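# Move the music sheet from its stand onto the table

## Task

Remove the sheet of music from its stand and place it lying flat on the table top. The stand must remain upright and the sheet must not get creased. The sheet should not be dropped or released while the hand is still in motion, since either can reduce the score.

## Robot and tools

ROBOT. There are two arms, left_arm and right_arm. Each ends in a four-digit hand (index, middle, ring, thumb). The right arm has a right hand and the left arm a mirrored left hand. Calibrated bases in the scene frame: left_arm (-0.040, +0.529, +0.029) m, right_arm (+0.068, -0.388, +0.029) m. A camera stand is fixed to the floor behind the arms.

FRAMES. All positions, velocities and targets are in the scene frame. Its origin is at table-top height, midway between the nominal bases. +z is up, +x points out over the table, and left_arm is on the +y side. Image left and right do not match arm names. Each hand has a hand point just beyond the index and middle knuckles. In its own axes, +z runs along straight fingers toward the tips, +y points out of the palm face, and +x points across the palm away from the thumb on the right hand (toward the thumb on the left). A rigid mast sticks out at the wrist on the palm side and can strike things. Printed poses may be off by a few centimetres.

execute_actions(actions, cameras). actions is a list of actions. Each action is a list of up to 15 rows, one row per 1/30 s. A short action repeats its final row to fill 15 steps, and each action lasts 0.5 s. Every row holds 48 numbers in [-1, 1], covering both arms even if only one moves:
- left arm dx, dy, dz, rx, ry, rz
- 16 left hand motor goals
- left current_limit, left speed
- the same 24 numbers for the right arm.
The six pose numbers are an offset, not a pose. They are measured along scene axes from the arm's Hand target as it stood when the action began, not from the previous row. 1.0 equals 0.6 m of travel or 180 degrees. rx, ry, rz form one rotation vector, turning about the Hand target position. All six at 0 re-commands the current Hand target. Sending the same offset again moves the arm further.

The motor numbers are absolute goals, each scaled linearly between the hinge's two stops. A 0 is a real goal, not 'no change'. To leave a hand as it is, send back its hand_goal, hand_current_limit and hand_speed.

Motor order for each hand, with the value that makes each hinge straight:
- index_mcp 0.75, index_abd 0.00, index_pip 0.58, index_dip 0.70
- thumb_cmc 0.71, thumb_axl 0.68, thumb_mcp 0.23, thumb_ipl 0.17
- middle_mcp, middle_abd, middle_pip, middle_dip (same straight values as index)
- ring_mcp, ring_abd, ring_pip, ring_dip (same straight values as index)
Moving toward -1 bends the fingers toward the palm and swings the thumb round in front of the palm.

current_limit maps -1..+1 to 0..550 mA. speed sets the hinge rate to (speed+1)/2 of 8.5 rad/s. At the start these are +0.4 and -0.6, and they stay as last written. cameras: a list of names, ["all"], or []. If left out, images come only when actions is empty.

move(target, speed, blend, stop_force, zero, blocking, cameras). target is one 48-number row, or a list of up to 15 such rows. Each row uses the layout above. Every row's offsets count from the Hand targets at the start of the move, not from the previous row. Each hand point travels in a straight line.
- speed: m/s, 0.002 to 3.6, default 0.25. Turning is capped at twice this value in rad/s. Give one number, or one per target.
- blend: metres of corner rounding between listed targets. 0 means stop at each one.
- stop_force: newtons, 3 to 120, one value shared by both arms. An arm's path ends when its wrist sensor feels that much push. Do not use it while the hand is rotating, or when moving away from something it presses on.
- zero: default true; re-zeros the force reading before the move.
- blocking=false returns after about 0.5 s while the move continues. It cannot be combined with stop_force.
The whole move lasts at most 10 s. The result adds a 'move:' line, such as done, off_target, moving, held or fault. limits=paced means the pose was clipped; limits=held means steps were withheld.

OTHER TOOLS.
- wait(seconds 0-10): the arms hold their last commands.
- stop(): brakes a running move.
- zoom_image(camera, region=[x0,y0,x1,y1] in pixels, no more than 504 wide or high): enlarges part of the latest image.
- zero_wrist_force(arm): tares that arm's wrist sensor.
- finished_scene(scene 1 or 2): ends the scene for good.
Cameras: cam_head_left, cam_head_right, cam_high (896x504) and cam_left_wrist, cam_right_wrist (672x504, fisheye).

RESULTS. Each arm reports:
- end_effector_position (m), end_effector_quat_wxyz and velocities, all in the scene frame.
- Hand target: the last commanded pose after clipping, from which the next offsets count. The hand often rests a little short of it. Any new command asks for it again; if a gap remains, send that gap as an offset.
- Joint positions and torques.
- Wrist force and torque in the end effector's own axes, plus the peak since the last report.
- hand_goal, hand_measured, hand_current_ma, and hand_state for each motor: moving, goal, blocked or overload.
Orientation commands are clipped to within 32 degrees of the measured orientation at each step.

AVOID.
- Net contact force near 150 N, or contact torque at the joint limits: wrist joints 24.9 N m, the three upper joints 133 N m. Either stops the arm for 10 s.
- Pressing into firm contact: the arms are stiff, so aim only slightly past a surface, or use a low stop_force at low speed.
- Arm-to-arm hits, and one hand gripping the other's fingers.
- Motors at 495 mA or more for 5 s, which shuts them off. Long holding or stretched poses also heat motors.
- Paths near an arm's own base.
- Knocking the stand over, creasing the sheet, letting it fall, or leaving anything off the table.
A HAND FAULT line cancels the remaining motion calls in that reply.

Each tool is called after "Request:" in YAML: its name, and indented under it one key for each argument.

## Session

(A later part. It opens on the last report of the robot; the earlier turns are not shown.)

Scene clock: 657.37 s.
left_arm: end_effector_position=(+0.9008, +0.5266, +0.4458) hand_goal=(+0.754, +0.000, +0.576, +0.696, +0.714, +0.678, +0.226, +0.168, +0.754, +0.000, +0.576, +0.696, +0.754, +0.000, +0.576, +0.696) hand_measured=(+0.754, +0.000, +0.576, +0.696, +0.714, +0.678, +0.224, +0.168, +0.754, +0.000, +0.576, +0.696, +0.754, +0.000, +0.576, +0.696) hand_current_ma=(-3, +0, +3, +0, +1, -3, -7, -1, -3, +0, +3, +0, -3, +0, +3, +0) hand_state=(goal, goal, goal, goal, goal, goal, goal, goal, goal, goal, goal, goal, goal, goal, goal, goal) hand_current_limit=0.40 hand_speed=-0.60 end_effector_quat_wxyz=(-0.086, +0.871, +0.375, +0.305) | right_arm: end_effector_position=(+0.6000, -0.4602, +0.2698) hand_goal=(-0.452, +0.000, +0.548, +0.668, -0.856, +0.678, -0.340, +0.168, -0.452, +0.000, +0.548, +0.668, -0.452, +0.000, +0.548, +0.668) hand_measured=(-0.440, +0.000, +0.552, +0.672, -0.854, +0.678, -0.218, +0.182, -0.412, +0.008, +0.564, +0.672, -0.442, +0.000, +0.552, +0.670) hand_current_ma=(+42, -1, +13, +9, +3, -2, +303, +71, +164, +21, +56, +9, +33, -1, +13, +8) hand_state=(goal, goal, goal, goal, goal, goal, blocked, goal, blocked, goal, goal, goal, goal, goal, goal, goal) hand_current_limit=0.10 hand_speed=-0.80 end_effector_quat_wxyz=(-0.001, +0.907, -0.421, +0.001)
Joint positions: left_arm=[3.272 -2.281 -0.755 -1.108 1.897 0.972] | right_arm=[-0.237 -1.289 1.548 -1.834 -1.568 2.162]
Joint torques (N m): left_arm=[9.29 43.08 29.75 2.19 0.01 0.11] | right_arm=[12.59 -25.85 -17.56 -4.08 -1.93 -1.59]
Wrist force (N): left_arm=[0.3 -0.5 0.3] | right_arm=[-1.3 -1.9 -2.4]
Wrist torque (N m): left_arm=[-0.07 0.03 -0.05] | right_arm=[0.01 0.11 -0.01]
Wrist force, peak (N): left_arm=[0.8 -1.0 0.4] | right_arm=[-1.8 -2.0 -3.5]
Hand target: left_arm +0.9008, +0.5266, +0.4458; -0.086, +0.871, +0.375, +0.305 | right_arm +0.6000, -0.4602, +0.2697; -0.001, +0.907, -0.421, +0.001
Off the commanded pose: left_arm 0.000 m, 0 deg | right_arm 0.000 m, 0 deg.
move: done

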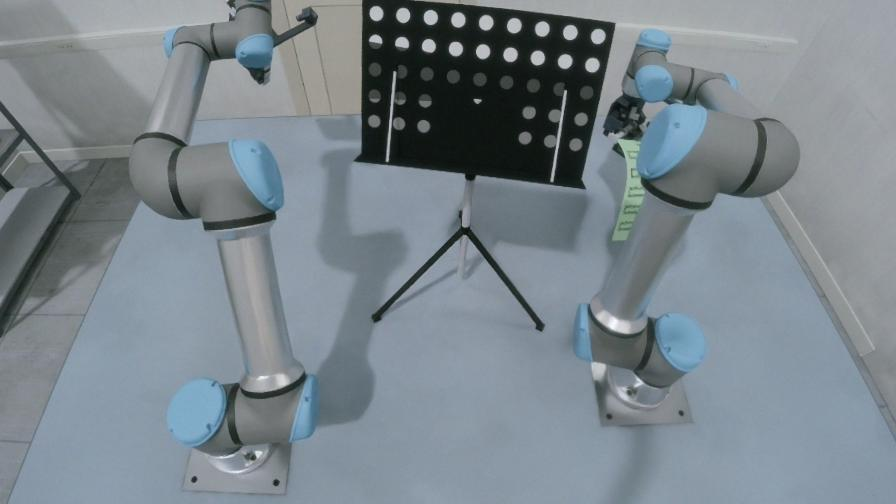

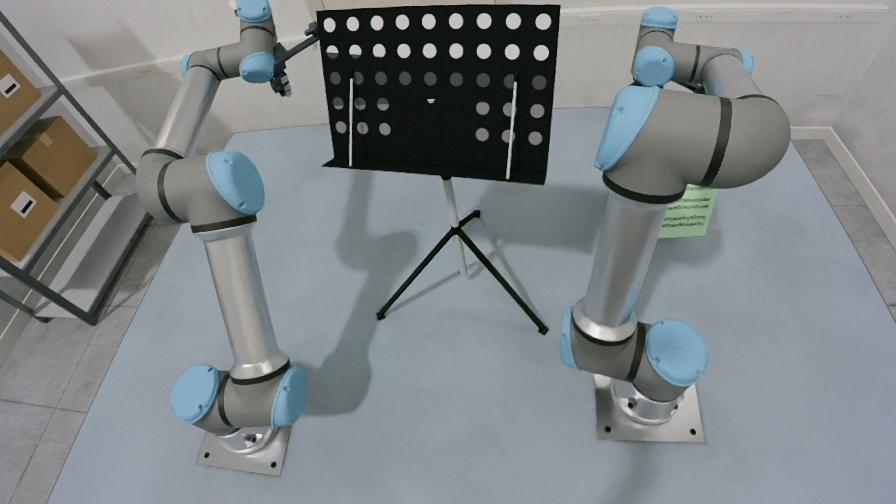

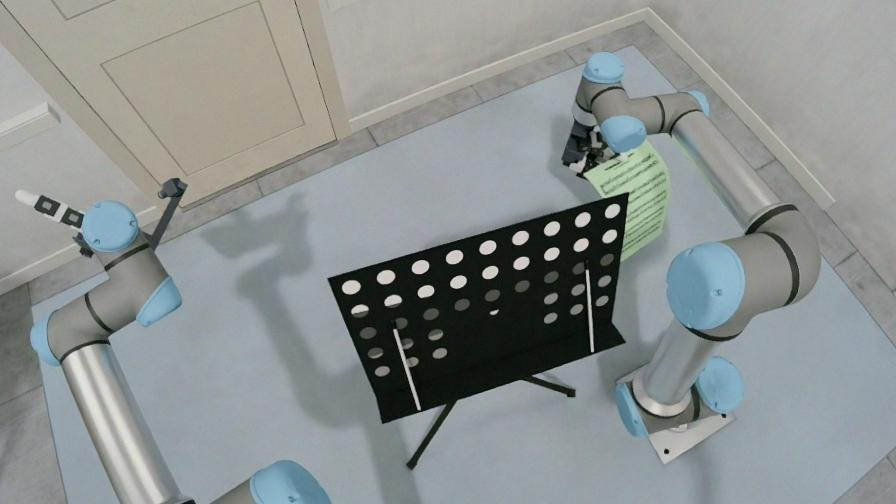

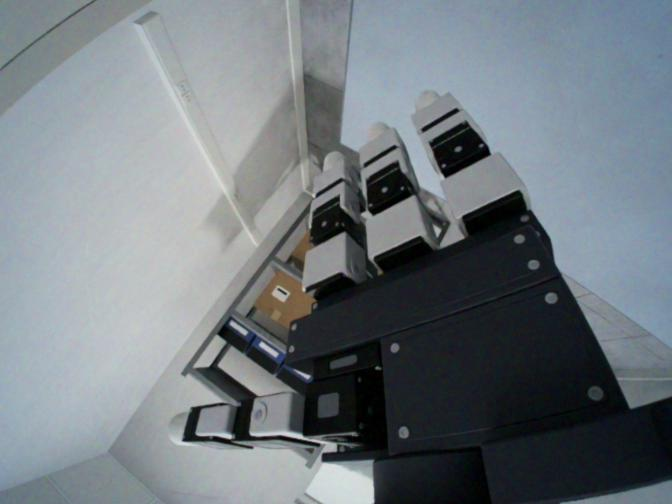

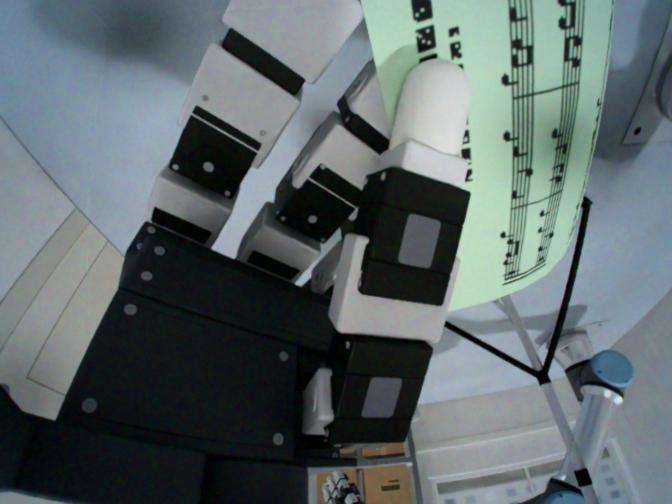

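Request:
move:
  target:
    - [0,0,0,0,0,0,0.754,0.0,0.576,0.696,0.714,0.678,0.226,0.168,0.754,0.0,0.576,0.696,0.754,0.0,0.576,0.696,0.4,-0.6,0.04,0,-0.12,0,0,0,-0.452,0,0.547,0.667,-0.857,0.677,-0.34,0.168,-0.452,0,0.547,0.667,-0.452,0,0.547,0.667,0.1,-0.8]
    - [0,0,0,0,0,0,0.754,0.0,0.576,0.696,0.714,0.678,0.226,0.168,0.754,0.0,0.576,0.696,0.754,0.0,0.576,0.696,0.4,-0.6,0.12,0,-0.24,0,0,0,-0.452,0,0.547,0.667,-0.857,0.677,-0.34,0.168,-0.452,0,0.547,0.667,-0.452,0,0.547,0.667,0.1,-0.8]
  speed: 0.1
  blend: 0.03
  cameras: ["all"]

Request:
zoom_image:
  camera: "cam_head_left"
  region: [560, 60, 820, 300]

Request:
zoom_image:
  camera: "cam_high"
  region: [500, 20, 800, 300]

Scene clock: 676.27 s.
left_arm: end_effector_position=(+0.9008, +0.5266, +0.4458) hand_goal=(+0.754, +0.000, +0.576, +0.696, +0.714, +0.678, +0.226, +0.168, +0.754, +0.000, +0.576, +0.696, +0.754, +0.000, +0.576, +0.696) hand_measured=(+0.754, +0.000, +0.576, +0.696, +0.714, +0.678, +0.224, +0.168, +0.754, +0.000, +0.576, +0.696, +0.754, +0.000, +0.576, +0.696) hand_current_ma=(-3, +0, +3, +0, +1, -3, -7, -1, -3, +0, +3, +0, -3, +0, +3, +0) hand_state=(goal, goal, goal, goal, goal, goal, goal, goal, goal, goal, goal, goal, goal, goal, goal, goal) hand_current_limit=0.40 hand_speed=-0.60 end_effector_quat_wxyz=(-0.086, +0.871, +0.375, +0.305) | right_arm: end_effector_position=(+0.6720, -0.4602, +0.1257) hand_goal=(-0.452, +0.000, +0.548, +0.668, -0.856, +0.678, -0.340, +0.168, -0.452, +0.000, +0.548, +0.668, -0.452, +0.000, +0.548, +0.668) hand_measured=(-0.440, +0.000, +0.552, +0.672, -0.854, +0.678, -0.220, +0.182, -0.412, +0.008, +0.564, +0.672, -0.442, +0.000, +0.552, +0.670) hand_current_ma=(+42, -1, +13, +9, +3, -2, +302, +71, +166, +21, +57, +9, +33, -1, +13, +8) hand_state=(goal, goal, goal, goal, goal, goal, blocked, goal, blocked, goal, goal, goal, goal, goal, goal, goal) hand_current_limit=0.10 hand_speed=-0.80 end_effector_quat_wxyz=(-0.001, +0.907, -0.421, +0.001)
Joint positions: left_arm=[3.272 -2.281 -0.755 -1.108 1.897 0.972] | right_arm=[-0.208 -0.999 1.516 -2.091 -1.569 2.191]
Joint torques (N m): left_arm=[8.32 42.78 29.08 2.25 0.26 -0.28] | right_arm=[11.79 -35.12 -32.91 -3.92 -1.91 2.2]
Wrist force (N): left_arm=[0.4 -0.9 0.3] | right_arm=[-1.6 -1.9 -2.1]
Wrist torque (N m): left_arm=[-0.14 0.02 -0.04] | right_arm=[-0.03 0.12 -0.16]
Wrist force, peak (N): left_arm=[0.8 -1.2 0.3] | right_arm=[-1.7 -1.6 -3.0]
Hand target: left_arm +0.9008, +0.5266, +0.4458; -0.086, +0.871, +0.375, +0.305 | right_arm +0.6720, -0.4602, +0.1257; -0.001, +0.907, -0.421, +0.001
Off the commanded pose: left_arm 0.000 m, 0 deg | right_arm 0.000 m, 0 deg.
move: done

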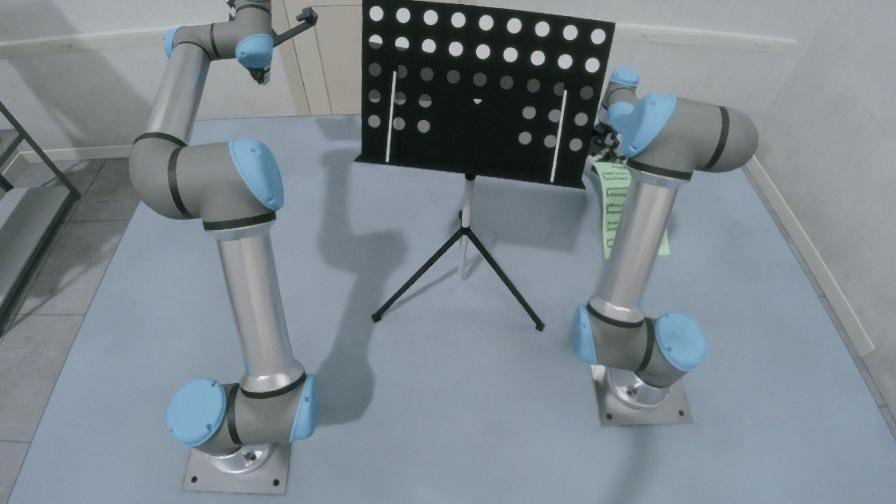

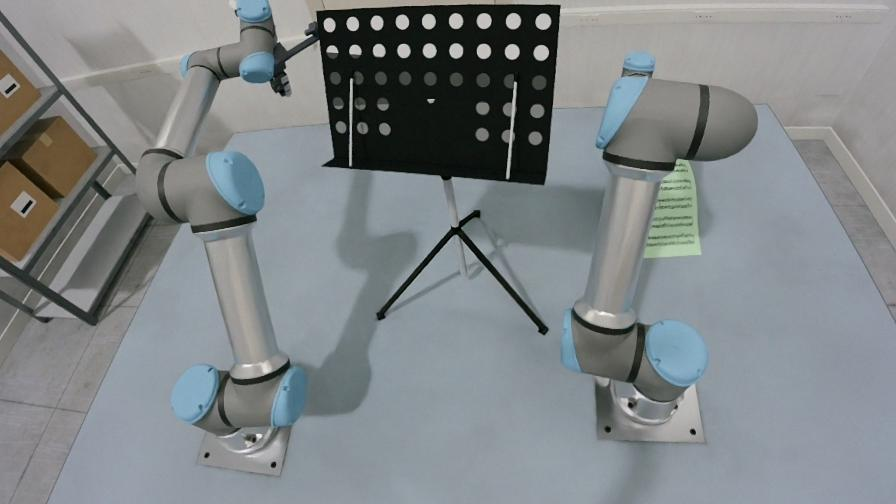

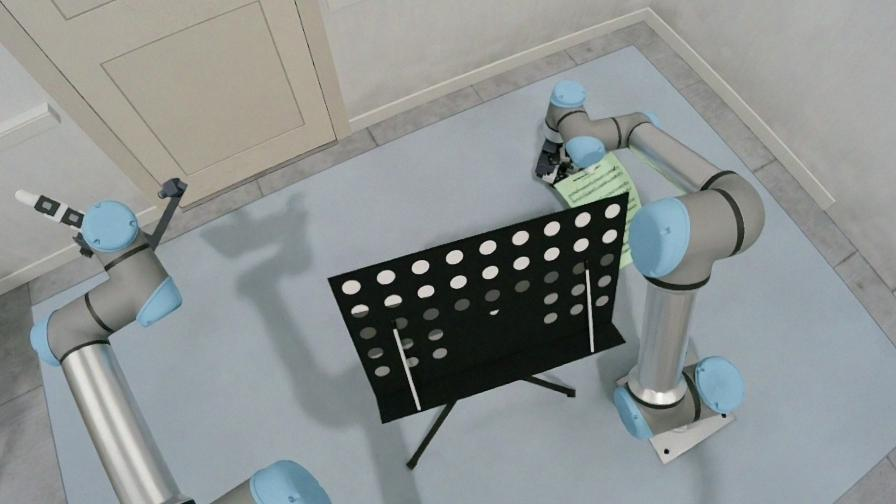

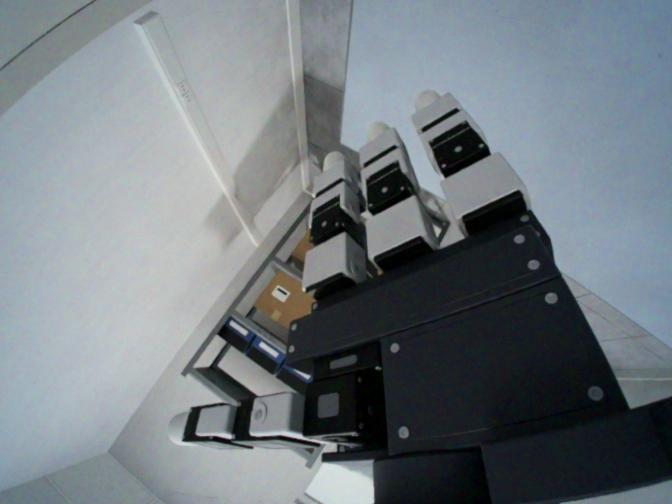

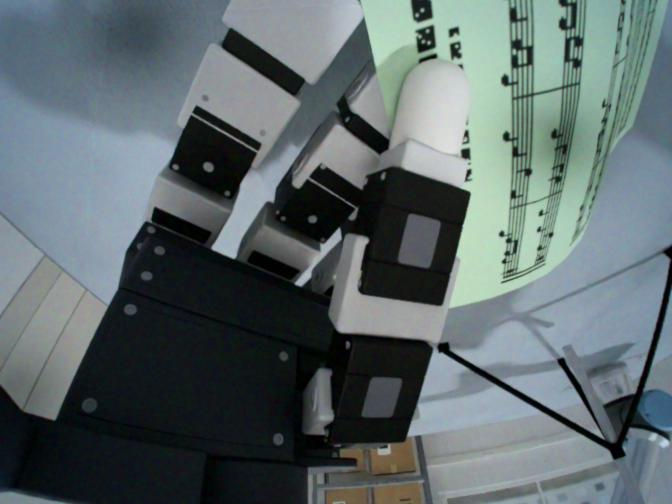

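Scaled by 1.938 from the camera's 896x504 image, which has a finer 1280x720 frame.

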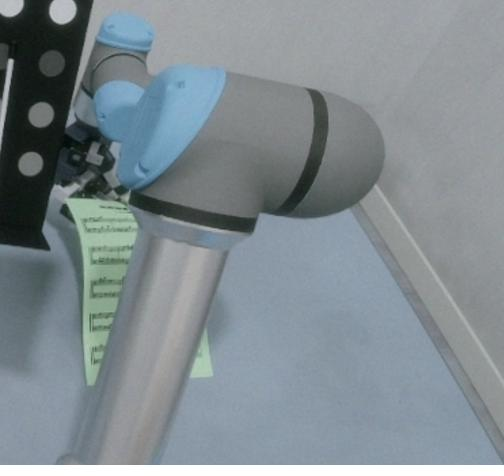

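Scaled by 1.680 from the camera's 896x504 image, which has a finer 1280x720 frame.

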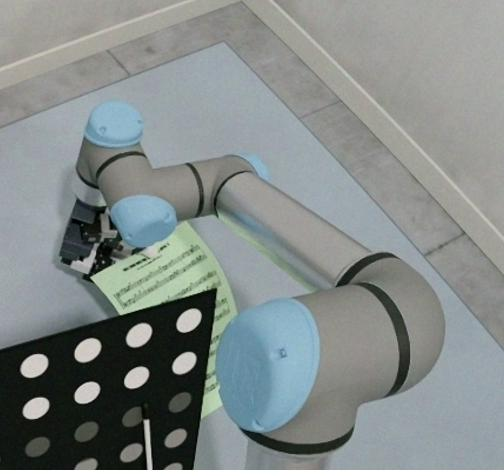

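Request:
move:
  target: [0,0,0,0,0,0,0.754,0.0,0.576,0.696,0.714,0.678,0.226,0.168,0.754,0.0,0.576,0.696,0.754,0.0,0.576,0.696,0.4,-0.6,0.08,0,-0.135,0,0,0,-0.452,0,0.547,0.667,-0.857,0.677,-0.34,0.168,-0.452,0,0.547,0.667,-0.452,0,0.547,0.667,0.1,-0.8]
  speed: 0.1
  cameras: ["all"]

Request:
zoom_image:
  camera: "cam_head_left"
  region: [560, 60, 820, 300]

Request:
zoom_image:
  camera: "cam_high"
  region: [500, 20, 800, 300]

Scene clock: 685.33 s.
left_arm: end_effector_position=(+0.9008, +0.5266, +0.4458) hand_goal=(+0.754, +0.000, +0.576, +0.696, +0.714, +0.678, +0.226, +0.168, +0.754, +0.000, +0.576, +0.696, +0.754, +0.000, +0.576, +0.696) hand_measured=(+0.754, +0.000, +0.576, +0.696, +0.714, +0.678, +0.224, +0.168, +0.754, +0.000, +0.576, +0.696, +0.754, +0.000, +0.576, +0.696) hand_current_ma=(-3, +0, +3, +0, +1, -3, -7, -1, -3, +0, +3, +0, -3, +0, +3, +0) hand_state=(goal, goal, goal, goal, goal, goal, goal, goal, goal, goal, goal, goal, goal, goal, goal, goal) hand_current_limit=0.40 hand_speed=-0.60 end_effector_quat_wxyz=(-0.086, +0.871, +0.375, +0.305) | right_arm: end_effector_position=(+0.7200, -0.4602, +0.0447) hand_goal=(-0.452, +0.000, +0.548, +0.668, -0.856, +0.678, -0.340, +0.168, -0.452, +0.000, +0.548, +0.668, -0.452, +0.000, +0.548, +0.668) hand_measured=(-0.440, +0.000, +0.552, +0.672, -0.854, +0.678, -0.220, +0.182, -0.412, +0.008, +0.564, +0.672, -0.442, +0.000, +0.552, +0.670) hand_current_ma=(+42, -1, +13, +9, +3, -2, +302, +71, +166, +21, +57, +9, +34, -1, +13, +8) hand_state=(goal, goal, goal, goal, goal, goal, blocked, goal, blocked, goal, goal, goal, goal, goal, goal, goal) hand_current_limit=0.10 hand_speed=-0.80 end_effector_quat_wxyz=(-0.001, +0.907, -0.421, +0.001)
Joint positions: left_arm=[3.272 -2.281 -0.755 -1.108 1.897 0.972] | right_arm=[-0.191 -0.799 1.401 -2.176 -1.569 2.208]
Joint torques (N m): left_arm=[8.12 42.74 28.69 2.11 0.32 -0.47] | right_arm=[11.92 -42.71 -32.46 -3.95 -1.95 2.16]
Wrist force (N): left_arm=[0.7 -0.7 0.1] | right_arm=[-1.6 -1.9 -2.0]
Wrist torque (N m): left_arm=[-0.09 -0.01 -0.02] | right_arm=[-0.04 0.12 -0.14]
Wrist force, peak (N): left_arm=[0.5 -1.2 0.5] | right_arm=[-1.9 -1.4 -2.9]
Hand target: left_arm +0.9008, +0.5266, +0.4458; -0.086, +0.871, +0.375, +0.305 | right_arm +0.7200, -0.4602, +0.0447; -0.001, +0.907, -0.421, +0.001
Off the commanded pose: left_arm 0.000 m, 0 deg | right_arm 0.000 m, 0 deg.
move: done

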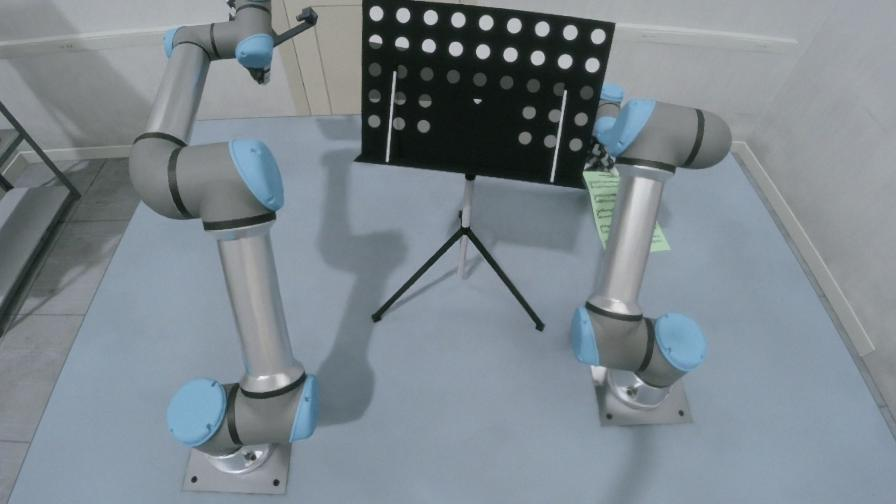

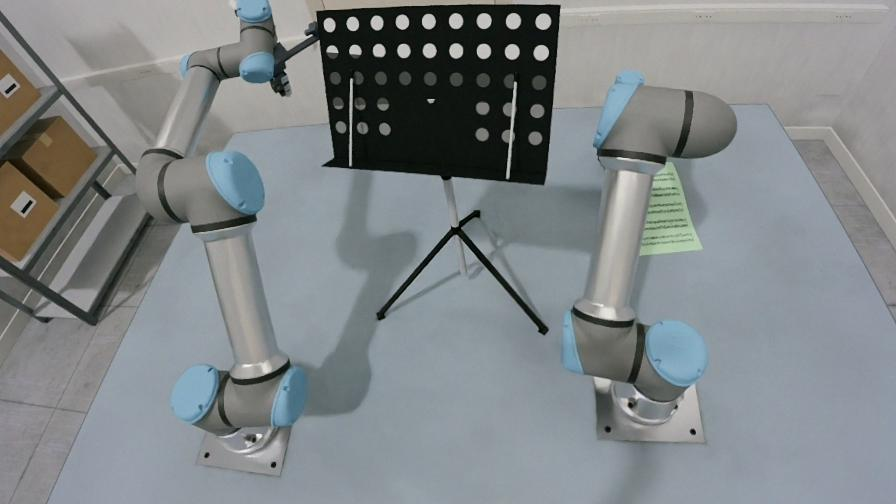

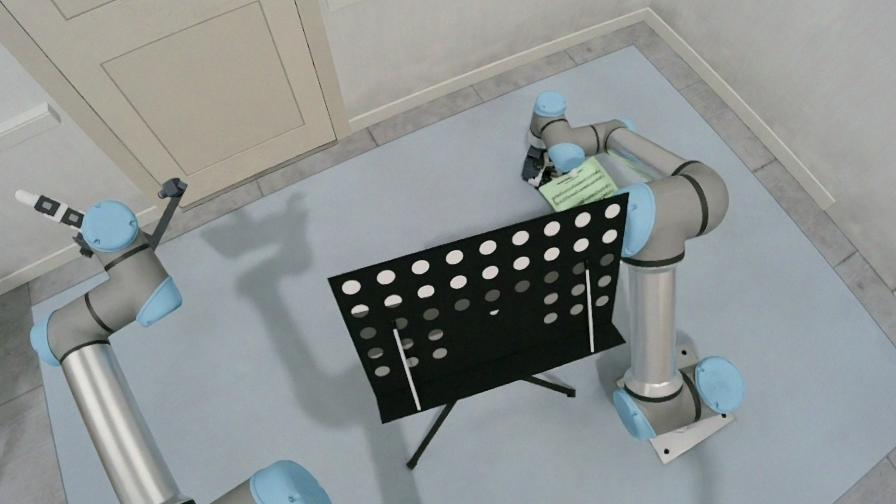

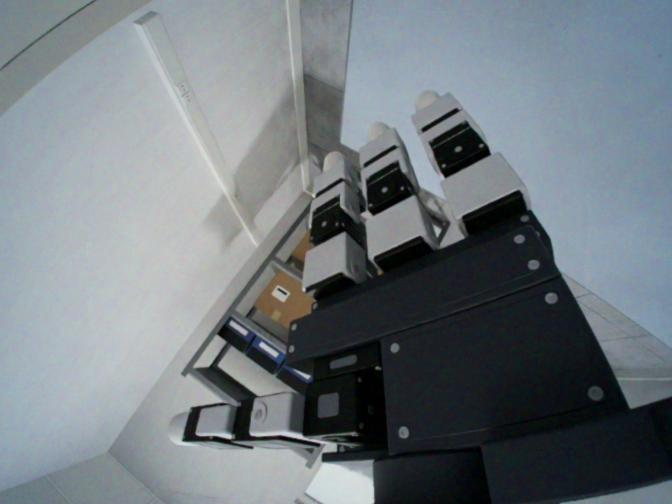

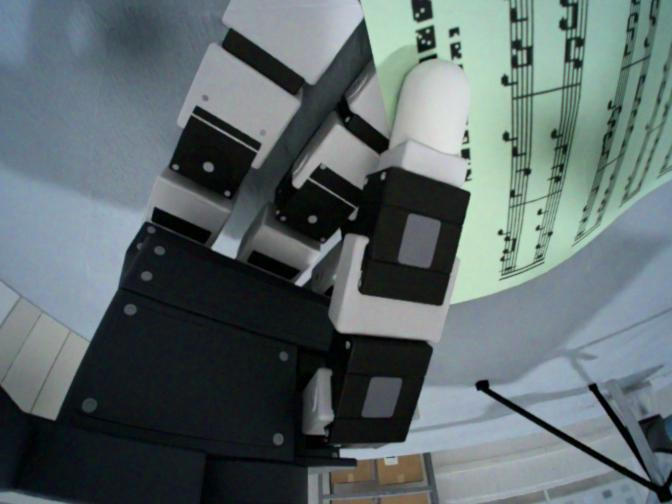

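Scaled by 1.938 from the camera's 896x504 image, which has a finer 1280x720 frame.

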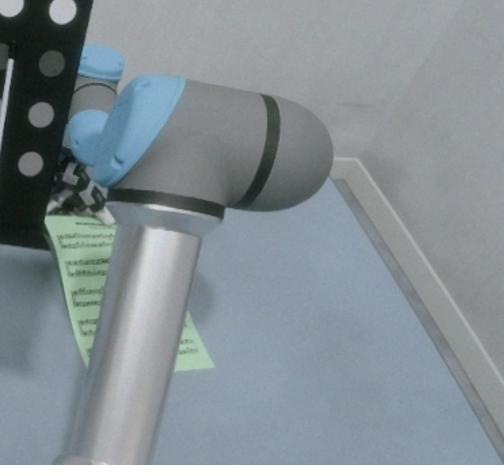

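Scaled by 1.680 from the camera's 896x504 image, which has a finer 1280x720 frame.

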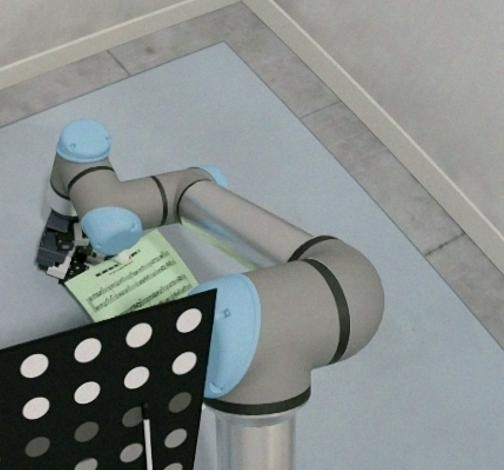

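Request:
move:
  target: [0,0,0,0,0,0,0.754,0.0,0.576,0.696,0.714,0.678,0.226,0.168,0.754,0.0,0.576,0.696,0.754,0.0,0.576,0.696,0.4,-0.6,0.01,0,-0.083,0,0,0,-0.452,0,0.547,0.667,-0.857,0.677,-0.34,0.168,-0.452,0,0.547,0.667,-0.452,0,0.547,0.667,0.1,-0.8]
  speed: 0.025
  stop_force: 3.5
  cameras: ["cam_high","cam_right_wrist","cam_head_left","cam_head_right"]

Request:
zoom_image:
  camera: "cam_high"
  region: [500, 60, 700, 260]

Scene clock: 695.37 s.
left_arm: end_effector_position=(+0.9008, +0.5266, +0.4458) hand_goal=(+0.754, +0.000, +0.576, +0.696, +0.714, +0.678, +0.226, +0.168, +0.754, +0.000, +0.576, +0.696, +0.754, +0.000, +0.576, +0.696) hand_measured=(+0.754, +0.000, +0.576, +0.696, +0.714, +0.678, +0.224, +0.168, +0.754, +0.000, +0.576, +0.696, +0.754, +0.000, +0.576, +0.696) hand_current_ma=(-3, +0, +3, +0, +1, -3, -7, -1, -3, +0, +3, +0, -3, +0, +3, +0) hand_state=(goal, goal, goal, goal, goal, goal, goal, goal, goal, goal, goal, goal, goal, goal, goal, goal) hand_current_limit=0.40 hand_speed=-0.60 end_effector_quat_wxyz=(-0.086, +0.871, +0.375, +0.305) | right_arm: end_effector_position=(+0.7201, -0.4602, +0.0441) hand_goal=(-0.452, +0.000, +0.548, +0.668, -0.856, +0.678, -0.340, +0.168, -0.452, +0.000, +0.548, +0.668, -0.452, +0.000, +0.548, +0.668) hand_measured=(-0.440, +0.000, +0.552, +0.672, -0.854, +0.678, -0.224, +0.186, -0.416, +0.008, +0.576, +0.674, -0.442, +0.000, +0.552, +0.670) hand_current_ma=(+42, -1, +13, +9, +3, -2, +303, +89, +151, +21, +103, +16, +34, -1, +13, +8) hand_state=(goal, goal, goal, goal, goal, goal, blocked, goal, blocked, goal, blocked, goal, goal, goal, goal, goal) hand_current_limit=0.10 hand_speed=-0.80 end_effector_quat_wxyz=(-0.001, +0.907, -0.421, +0.001)
Joint positions: left_arm=[3.272 -2.281 -0.755 -1.108 1.897 0.972] | right_arm=[-0.191 -0.798 1.401 -2.177 -1.569 2.208]
Joint torques (N m): left_arm=[7.95 43.38 28.94 2.28 0.41 -0.3] | right_arm=[2.35 -57.61 -29.52 -0.13 -0.68 0.41]
Wrist force (N): left_arm=[0.5 -0.7 0.3] | right_arm=[-1.3 -2.0 -2.1]
Wrist torque (N m): left_arm=[-0.10 0.01 -0.04] | right_arm=[-0.05 0.08 -0.13]
Wrist force, peak (N): left_arm=[0.8 -0.9 0.4] | right_arm=[-1.8 -3.4 -8.8]
Hand target: left_arm +0.9008, +0.5266, +0.4458; -0.086, +0.871, +0.375, +0.305 | right_arm +0.7201, -0.4602, +0.0441; -0.001, +0.907, -0.421, +0.001 (not the last commanded pose)
Off the commanded pose: left_arm 0.000 m, 0 deg | right_arm 0.050 m, 0 deg.
move: contact (right_arm)
Images, in order (width x height): cam_head_left 896x504, cam_head_right 896x504, cam_high 896x504, cam_right_wrist 672x504.

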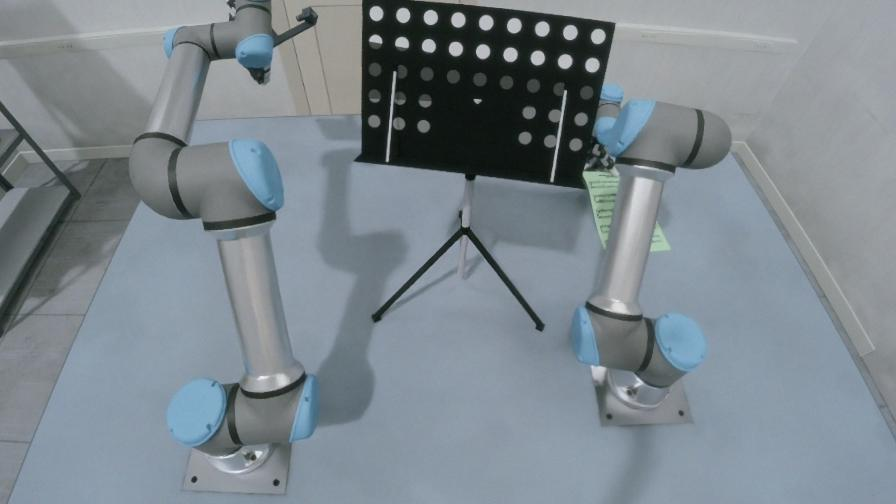

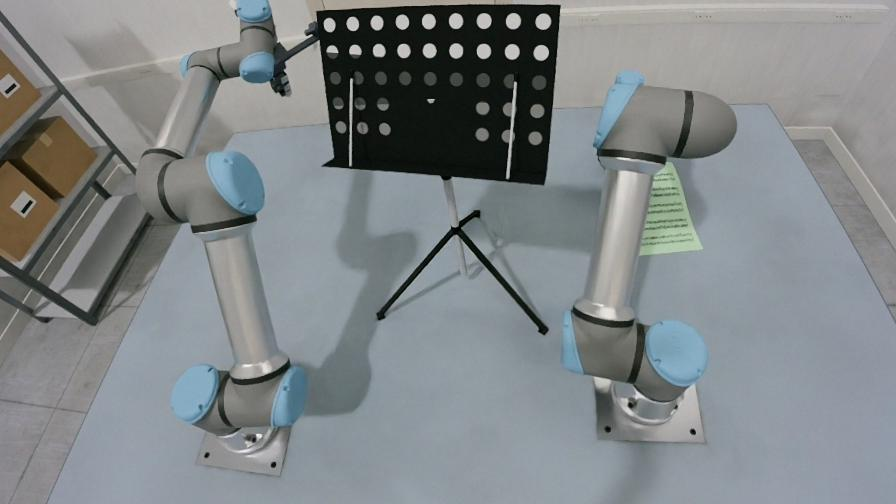

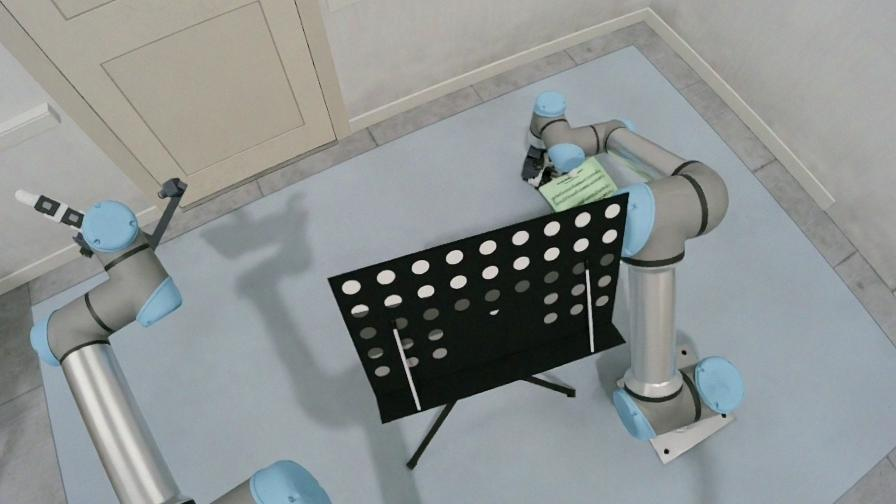

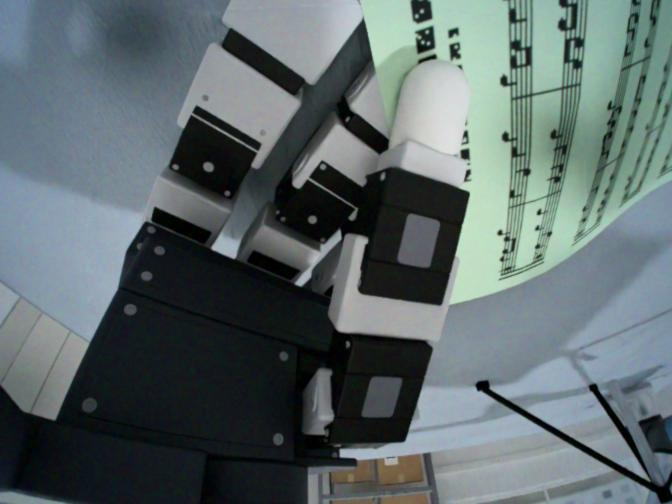

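Scaled by 2.520 from the camera's 896x504 image, which has a finer 1280x720 frame.

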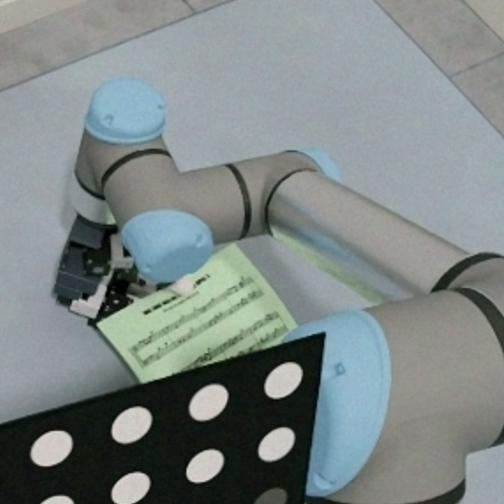

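Request:
move:
  target: [0,0,0,0,0,0,0.754,0.0,0.576,0.696,0.714,0.678,0.226,0.168,0.754,0.0,0.576,0.696,0.754,0.0,0.576,0.696,0.4,-0.6,0,0,0,0,0,0,-0.452,0,0.547,0.667,-0.857,0.677,0.15,0.168,-0.452,0,0.547,0.667,-0.452,0,0.547,0.667,0.1,-0.85]
  speed: 0.05
  cameras: ["cam_high","cam_right_wrist","cam_head_left"]

Request:
zoom_image:
  camera: "cam_high"
  region: [500, 60, 700, 260]

Request:
zoom_image:
  camera: "cam_head_left"
  region: [560, 110, 700, 270]

Scene clock: 708.67 s.
left_arm: end_effector_position=(+0.9008, +0.5266, +0.4458) hand_goal=(+0.754, +0.000, +0.576, +0.696, +0.714, +0.678, +0.226, +0.168, +0.754, +0.000, +0.576, +0.696, +0.754, +0.000, +0.576, +0.696) hand_measured=(+0.754, +0.000, +0.576, +0.696, +0.714, +0.678, +0.224, +0.168, +0.754, +0.000, +0.576, +0.696, +0.754, +0.000, +0.576, +0.696) hand_current_ma=(-3, +0, +3, +0, +1, -3, -7, -1, -3, +0, +3, +0, -3, +0, +3, +0) hand_state=(goal, goal, goal, goal, goal, goal, goal, goal, goal, goal, goal, goal, goal, goal, goal, goal) hand_current_limit=0.40 hand_speed=-0.60 end_effector_quat_wxyz=(-0.086, +0.871, +0.375, +0.305) | right_arm: end_effector_position=(+0.7201, -0.4602, +0.0441) hand_goal=(-0.452, +0.000, +0.548, +0.668, -0.856, +0.678, +0.150, +0.168, -0.452, +0.000, +0.548, +0.668, -0.452, +0.000, +0.548, +0.668) hand_measured=(-0.440, +0.000, +0.552, +0.672, -0.856, +0.678, +0.140, +0.170, -0.428, +0.004, +0.556, +0.672, -0.442, +0.000, +0.552, +0.670) hand_current_ma=(+42, -1, +13, +9, +2, -2, -47, +4, +94, +8, +29, +11, +34, -1, +13, +8) hand_state=(goal, goal, goal, goal, goal, goal, goal, goal, blocked, goal, goal, goal, goal, goal, goal, goal) hand_current_limit=0.10 hand_speed=-0.85 end_effector_quat_wxyz=(-0.001, +0.907, -0.421, +0.001)
Joint positions: left_arm=[3.272 -2.281 -0.755 -1.108 1.897 0.972] | right_arm=[-0.191 -0.798 1.401 -2.177 -1.569 2.208]
Joint torques (N m): left_arm=[7.39 44.74 29.13 2.33 0.43 -0.62] | right_arm=[-10.5 -58.07 -29.76 0.03 1.23 -0.95]
Wrist force (N): left_arm=[0.4 -0.7 0.2] | right_arm=[-1.2 -1.5 -2.0]
Wrist torque (N m): left_arm=[-0.10 0.03 -0.04] | right_arm=[0.02 0.07 -0.11]
Wrist force, peak (N): left_arm=[0.5 -1.1 0.4] | right_arm=[-1.7 -2.2 -2.3]
Hand target: left_arm +0.9008, +0.5266, +0.4458; -0.086, +0.871, +0.375, +0.305 | right_arm +0.7201, -0.4602, +0.0441; -0.001, +0.907, -0.421, +0.001
Off the commanded pose: left_arm 0.000 m, 0 deg | right_arm 0.000 m, 0 deg.
move: done
Images, in order (width x height): cam_head_left 896x504, cam_high 896x504, cam_right_wrist 672x504.

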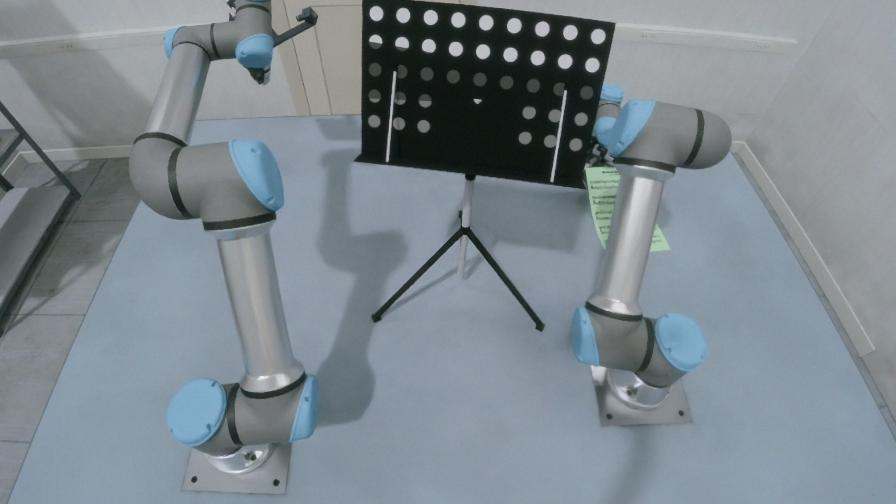

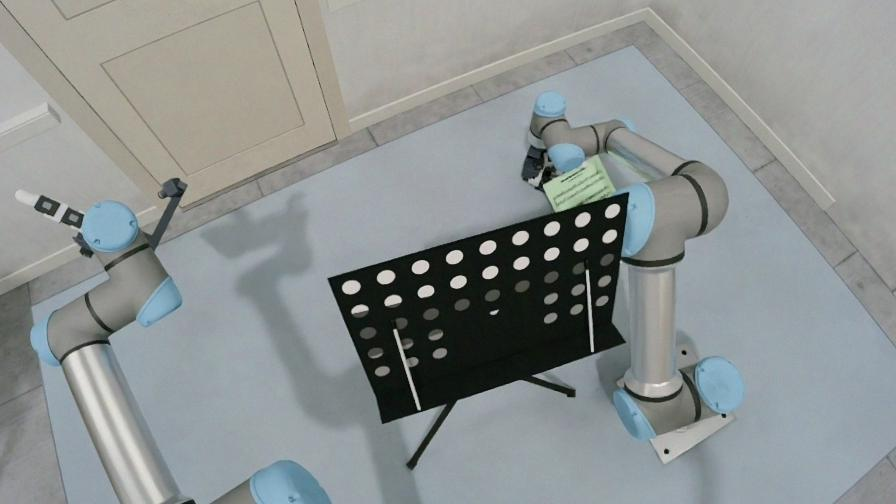

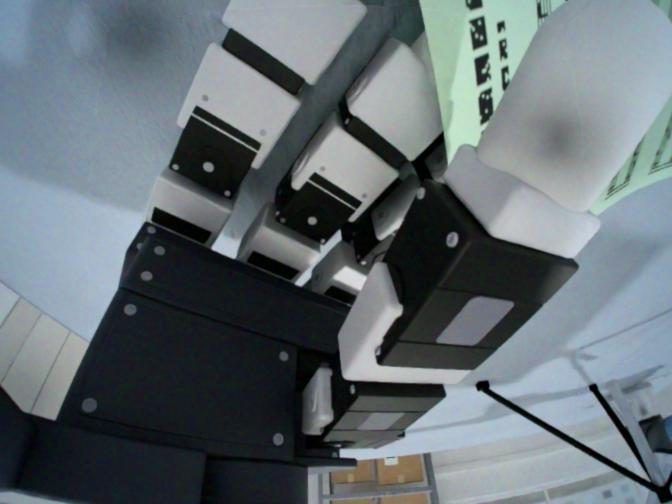

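Scaled by 2.520 from the camera's 896x504 image, which has a finer 1280x720 frame.

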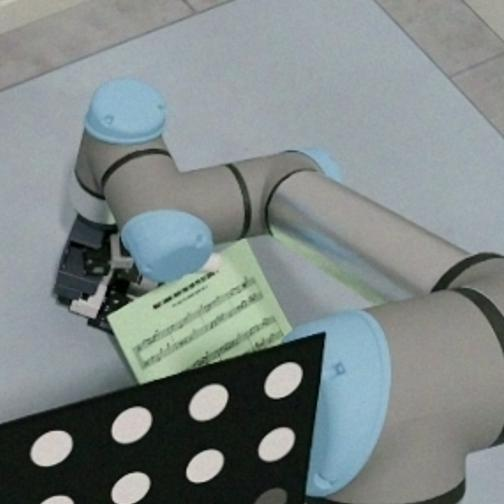

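Scaled by 3.150 from the camera's 896x504 image, which has a finer 1280x720 frame.

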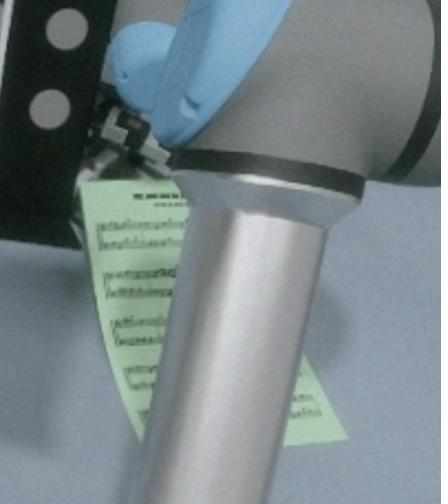

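Request:
move:
  target:
    - [0,0,0,0,0,0,0.754,0.0,0.576,0.696,0.714,0.678,0.226,0.168,0.754,0.0,0.576,0.696,0.754,0.0,0.576,0.696,0.4,-0.6,0.012,0.01,0.005,0,0,0,-0.452,0,0.547,0.667,-0.857,0.677,0.15,0.168,-0.452,0,0.547,0.667,-0.452,0,0.547,0.667,0.1,-0.85]
    - [0,0,0,0,0,0,0.754,0.0,0.576,0.696,0.714,0.678,0.226,0.168,0.754,0.0,0.576,0.696,0.754,0.0,0.576,0.696,0.4,-0.6,0.153,0.129,0.005,0,0,0,-0.452,0,0.547,0.667,-0.857,0.677,0.15,0.168,-0.452,0,0.547,0.667,-0.452,0,0.547,0.667,0.1,-0.85]
  speed: 0.06
  blend: 0.004
  cameras: ["cam_high","cam_right_wrist","cam_head_left","cam_head_right"]

Request:
zoom_image:
  camera: "cam_high"
  region: [500, 60, 700, 260]

Request:
zoom_image:
  camera: "cam_head_left"
  region: [560, 110, 700, 270]

Scene clock: 721.90 s.
left_arm: end_effector_position=(+0.9008, +0.5266, +0.4458) hand_goal=(+0.754, +0.000, +0.576, +0.696, +0.714, +0.678, +0.226, +0.168, +0.754, +0.000, +0.576, +0.696, +0.754, +0.000, +0.576, +0.696) hand_measured=(+0.754, +0.000, +0.576, +0.696, +0.714, +0.678, +0.224, +0.168, +0.754, +0.000, +0.576, +0.696, +0.754, +0.000, +0.576, +0.696) hand_current_ma=(-3, +0, +3, +0, +1, -3, -7, -1, -3, +0, +3, +0, -3, +0, +3, +0) hand_state=(goal, goal, goal, goal, goal, goal, goal, goal, goal, goal, goal, goal, goal, goal, goal, goal) hand_current_limit=0.40 hand_speed=-0.60 end_effector_quat_wxyz=(-0.086, +0.871, +0.375, +0.305) | right_arm: end_effector_position=(+0.8119, -0.3829, +0.0471) hand_goal=(-0.452, +0.000, +0.548, +0.668, -0.856, +0.678, +0.150, +0.168, -0.452, +0.000, +0.548, +0.668, -0.452, +0.000, +0.548, +0.668) hand_measured=(-0.440, +0.000, +0.552, +0.672, -0.856, +0.678, +0.140, +0.170, -0.428, +0.002, +0.556, +0.672, -0.442, +0.000, +0.552, +0.670) hand_current_ma=(+42, -1, +13, +9, +2, -2, -47, +4, +93, +8, +28, +11, +34, -1, +13, +8) hand_state=(goal, goal, goal, goal, goal, goal, goal, goal, blocked, goal, goal, goal, goal, goal, goal, goal) hand_current_limit=0.10 hand_speed=-0.85 end_effector_quat_wxyz=(-0.001, +0.907, -0.421, +0.001)
Joint positions: left_arm=[3.272 -2.281 -0.755 -1.108 1.897 0.972] | right_arm=[-0.071 -0.594 0.996 -1.976 -1.569 2.328]
Joint torques (N m): left_arm=[8.29 44.62 29.31 2.39 0.61 -0.51] | right_arm=[12.04 -49.41 -33.99 -0.11 -1.93 2.2]
Wrist force (N): left_arm=[0.7 -0.8 0.1] | right_arm=[-1.8 -2.2 -2.3]
Wrist torque (N m): left_arm=[-0.11 -0.01 -0.01] | right_arm=[-0.06 0.13 -0.17]
Wrist force, peak (N): left_arm=[0.7 -1.0 0.5] | right_arm=[-1.8 -2.7 -2.3]
Hand target: left_arm +0.9008, +0.5266, +0.4458; -0.086, +0.871, +0.375, +0.305 | right_arm +0.8119, -0.3828, +0.0471; -0.001, +0.907, -0.421, +0.001
Off the commanded pose: left_arm 0.000 m, 0 deg | right_arm 0.000 m, 0 deg.
move: done
Images, in order (width x height): cam_head_left 896x504, cam_head_right 896x504, cam_high 896x504, cam_right_wrist 672x504.

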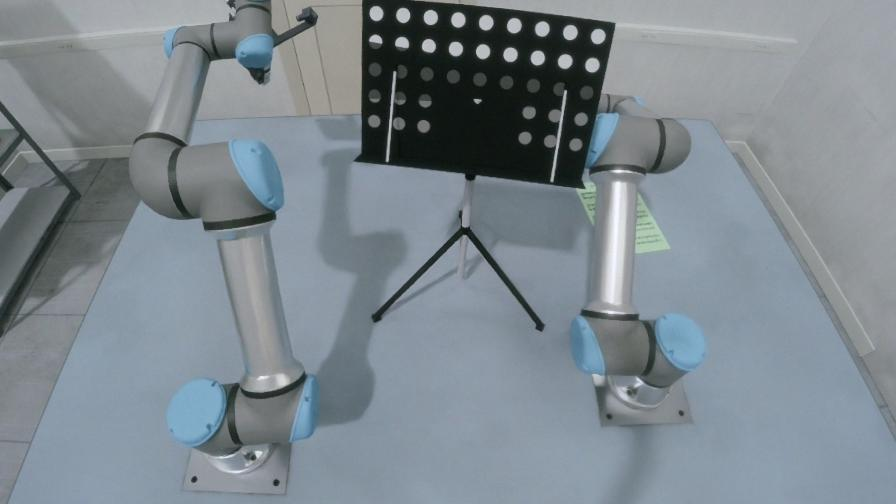

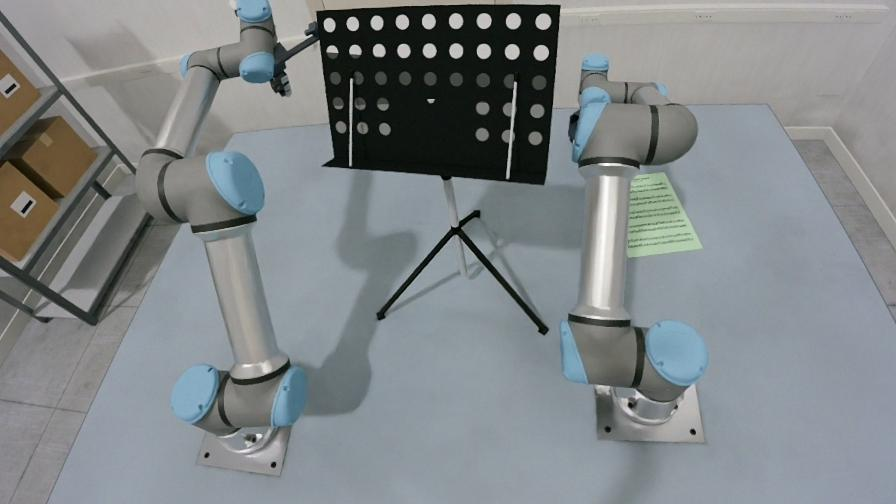

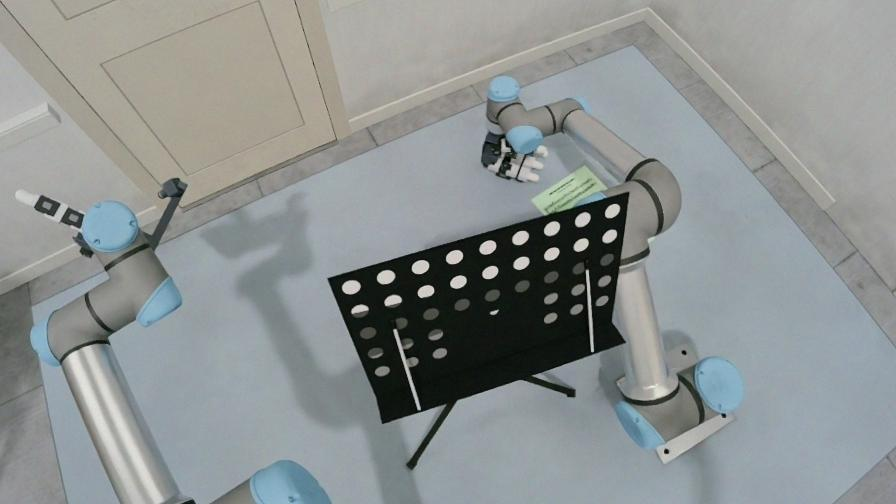

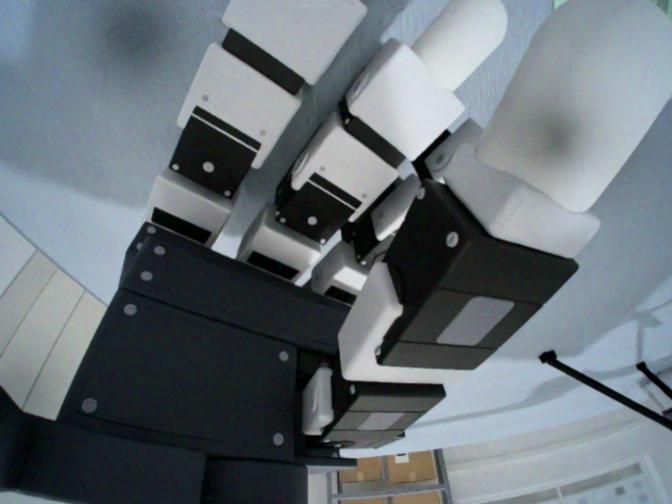

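Scaled by 2.520 from the camera's 896x504 image, which has a finer 1280x720 frame.

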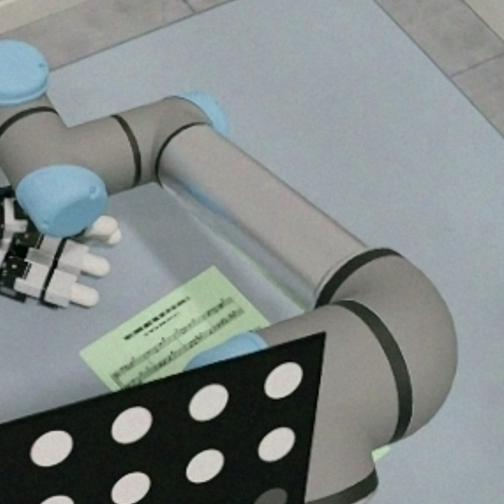

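Scaled by 3.150 from the camera's 896x504 image, which has a finer 1280x720 frame.

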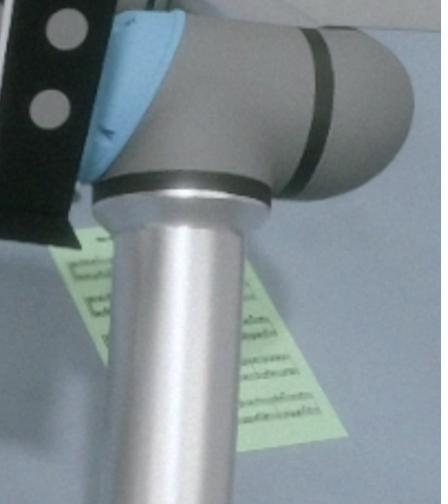

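Request:
finished_scene:
  scene: 1

The scene is finished: the task was done.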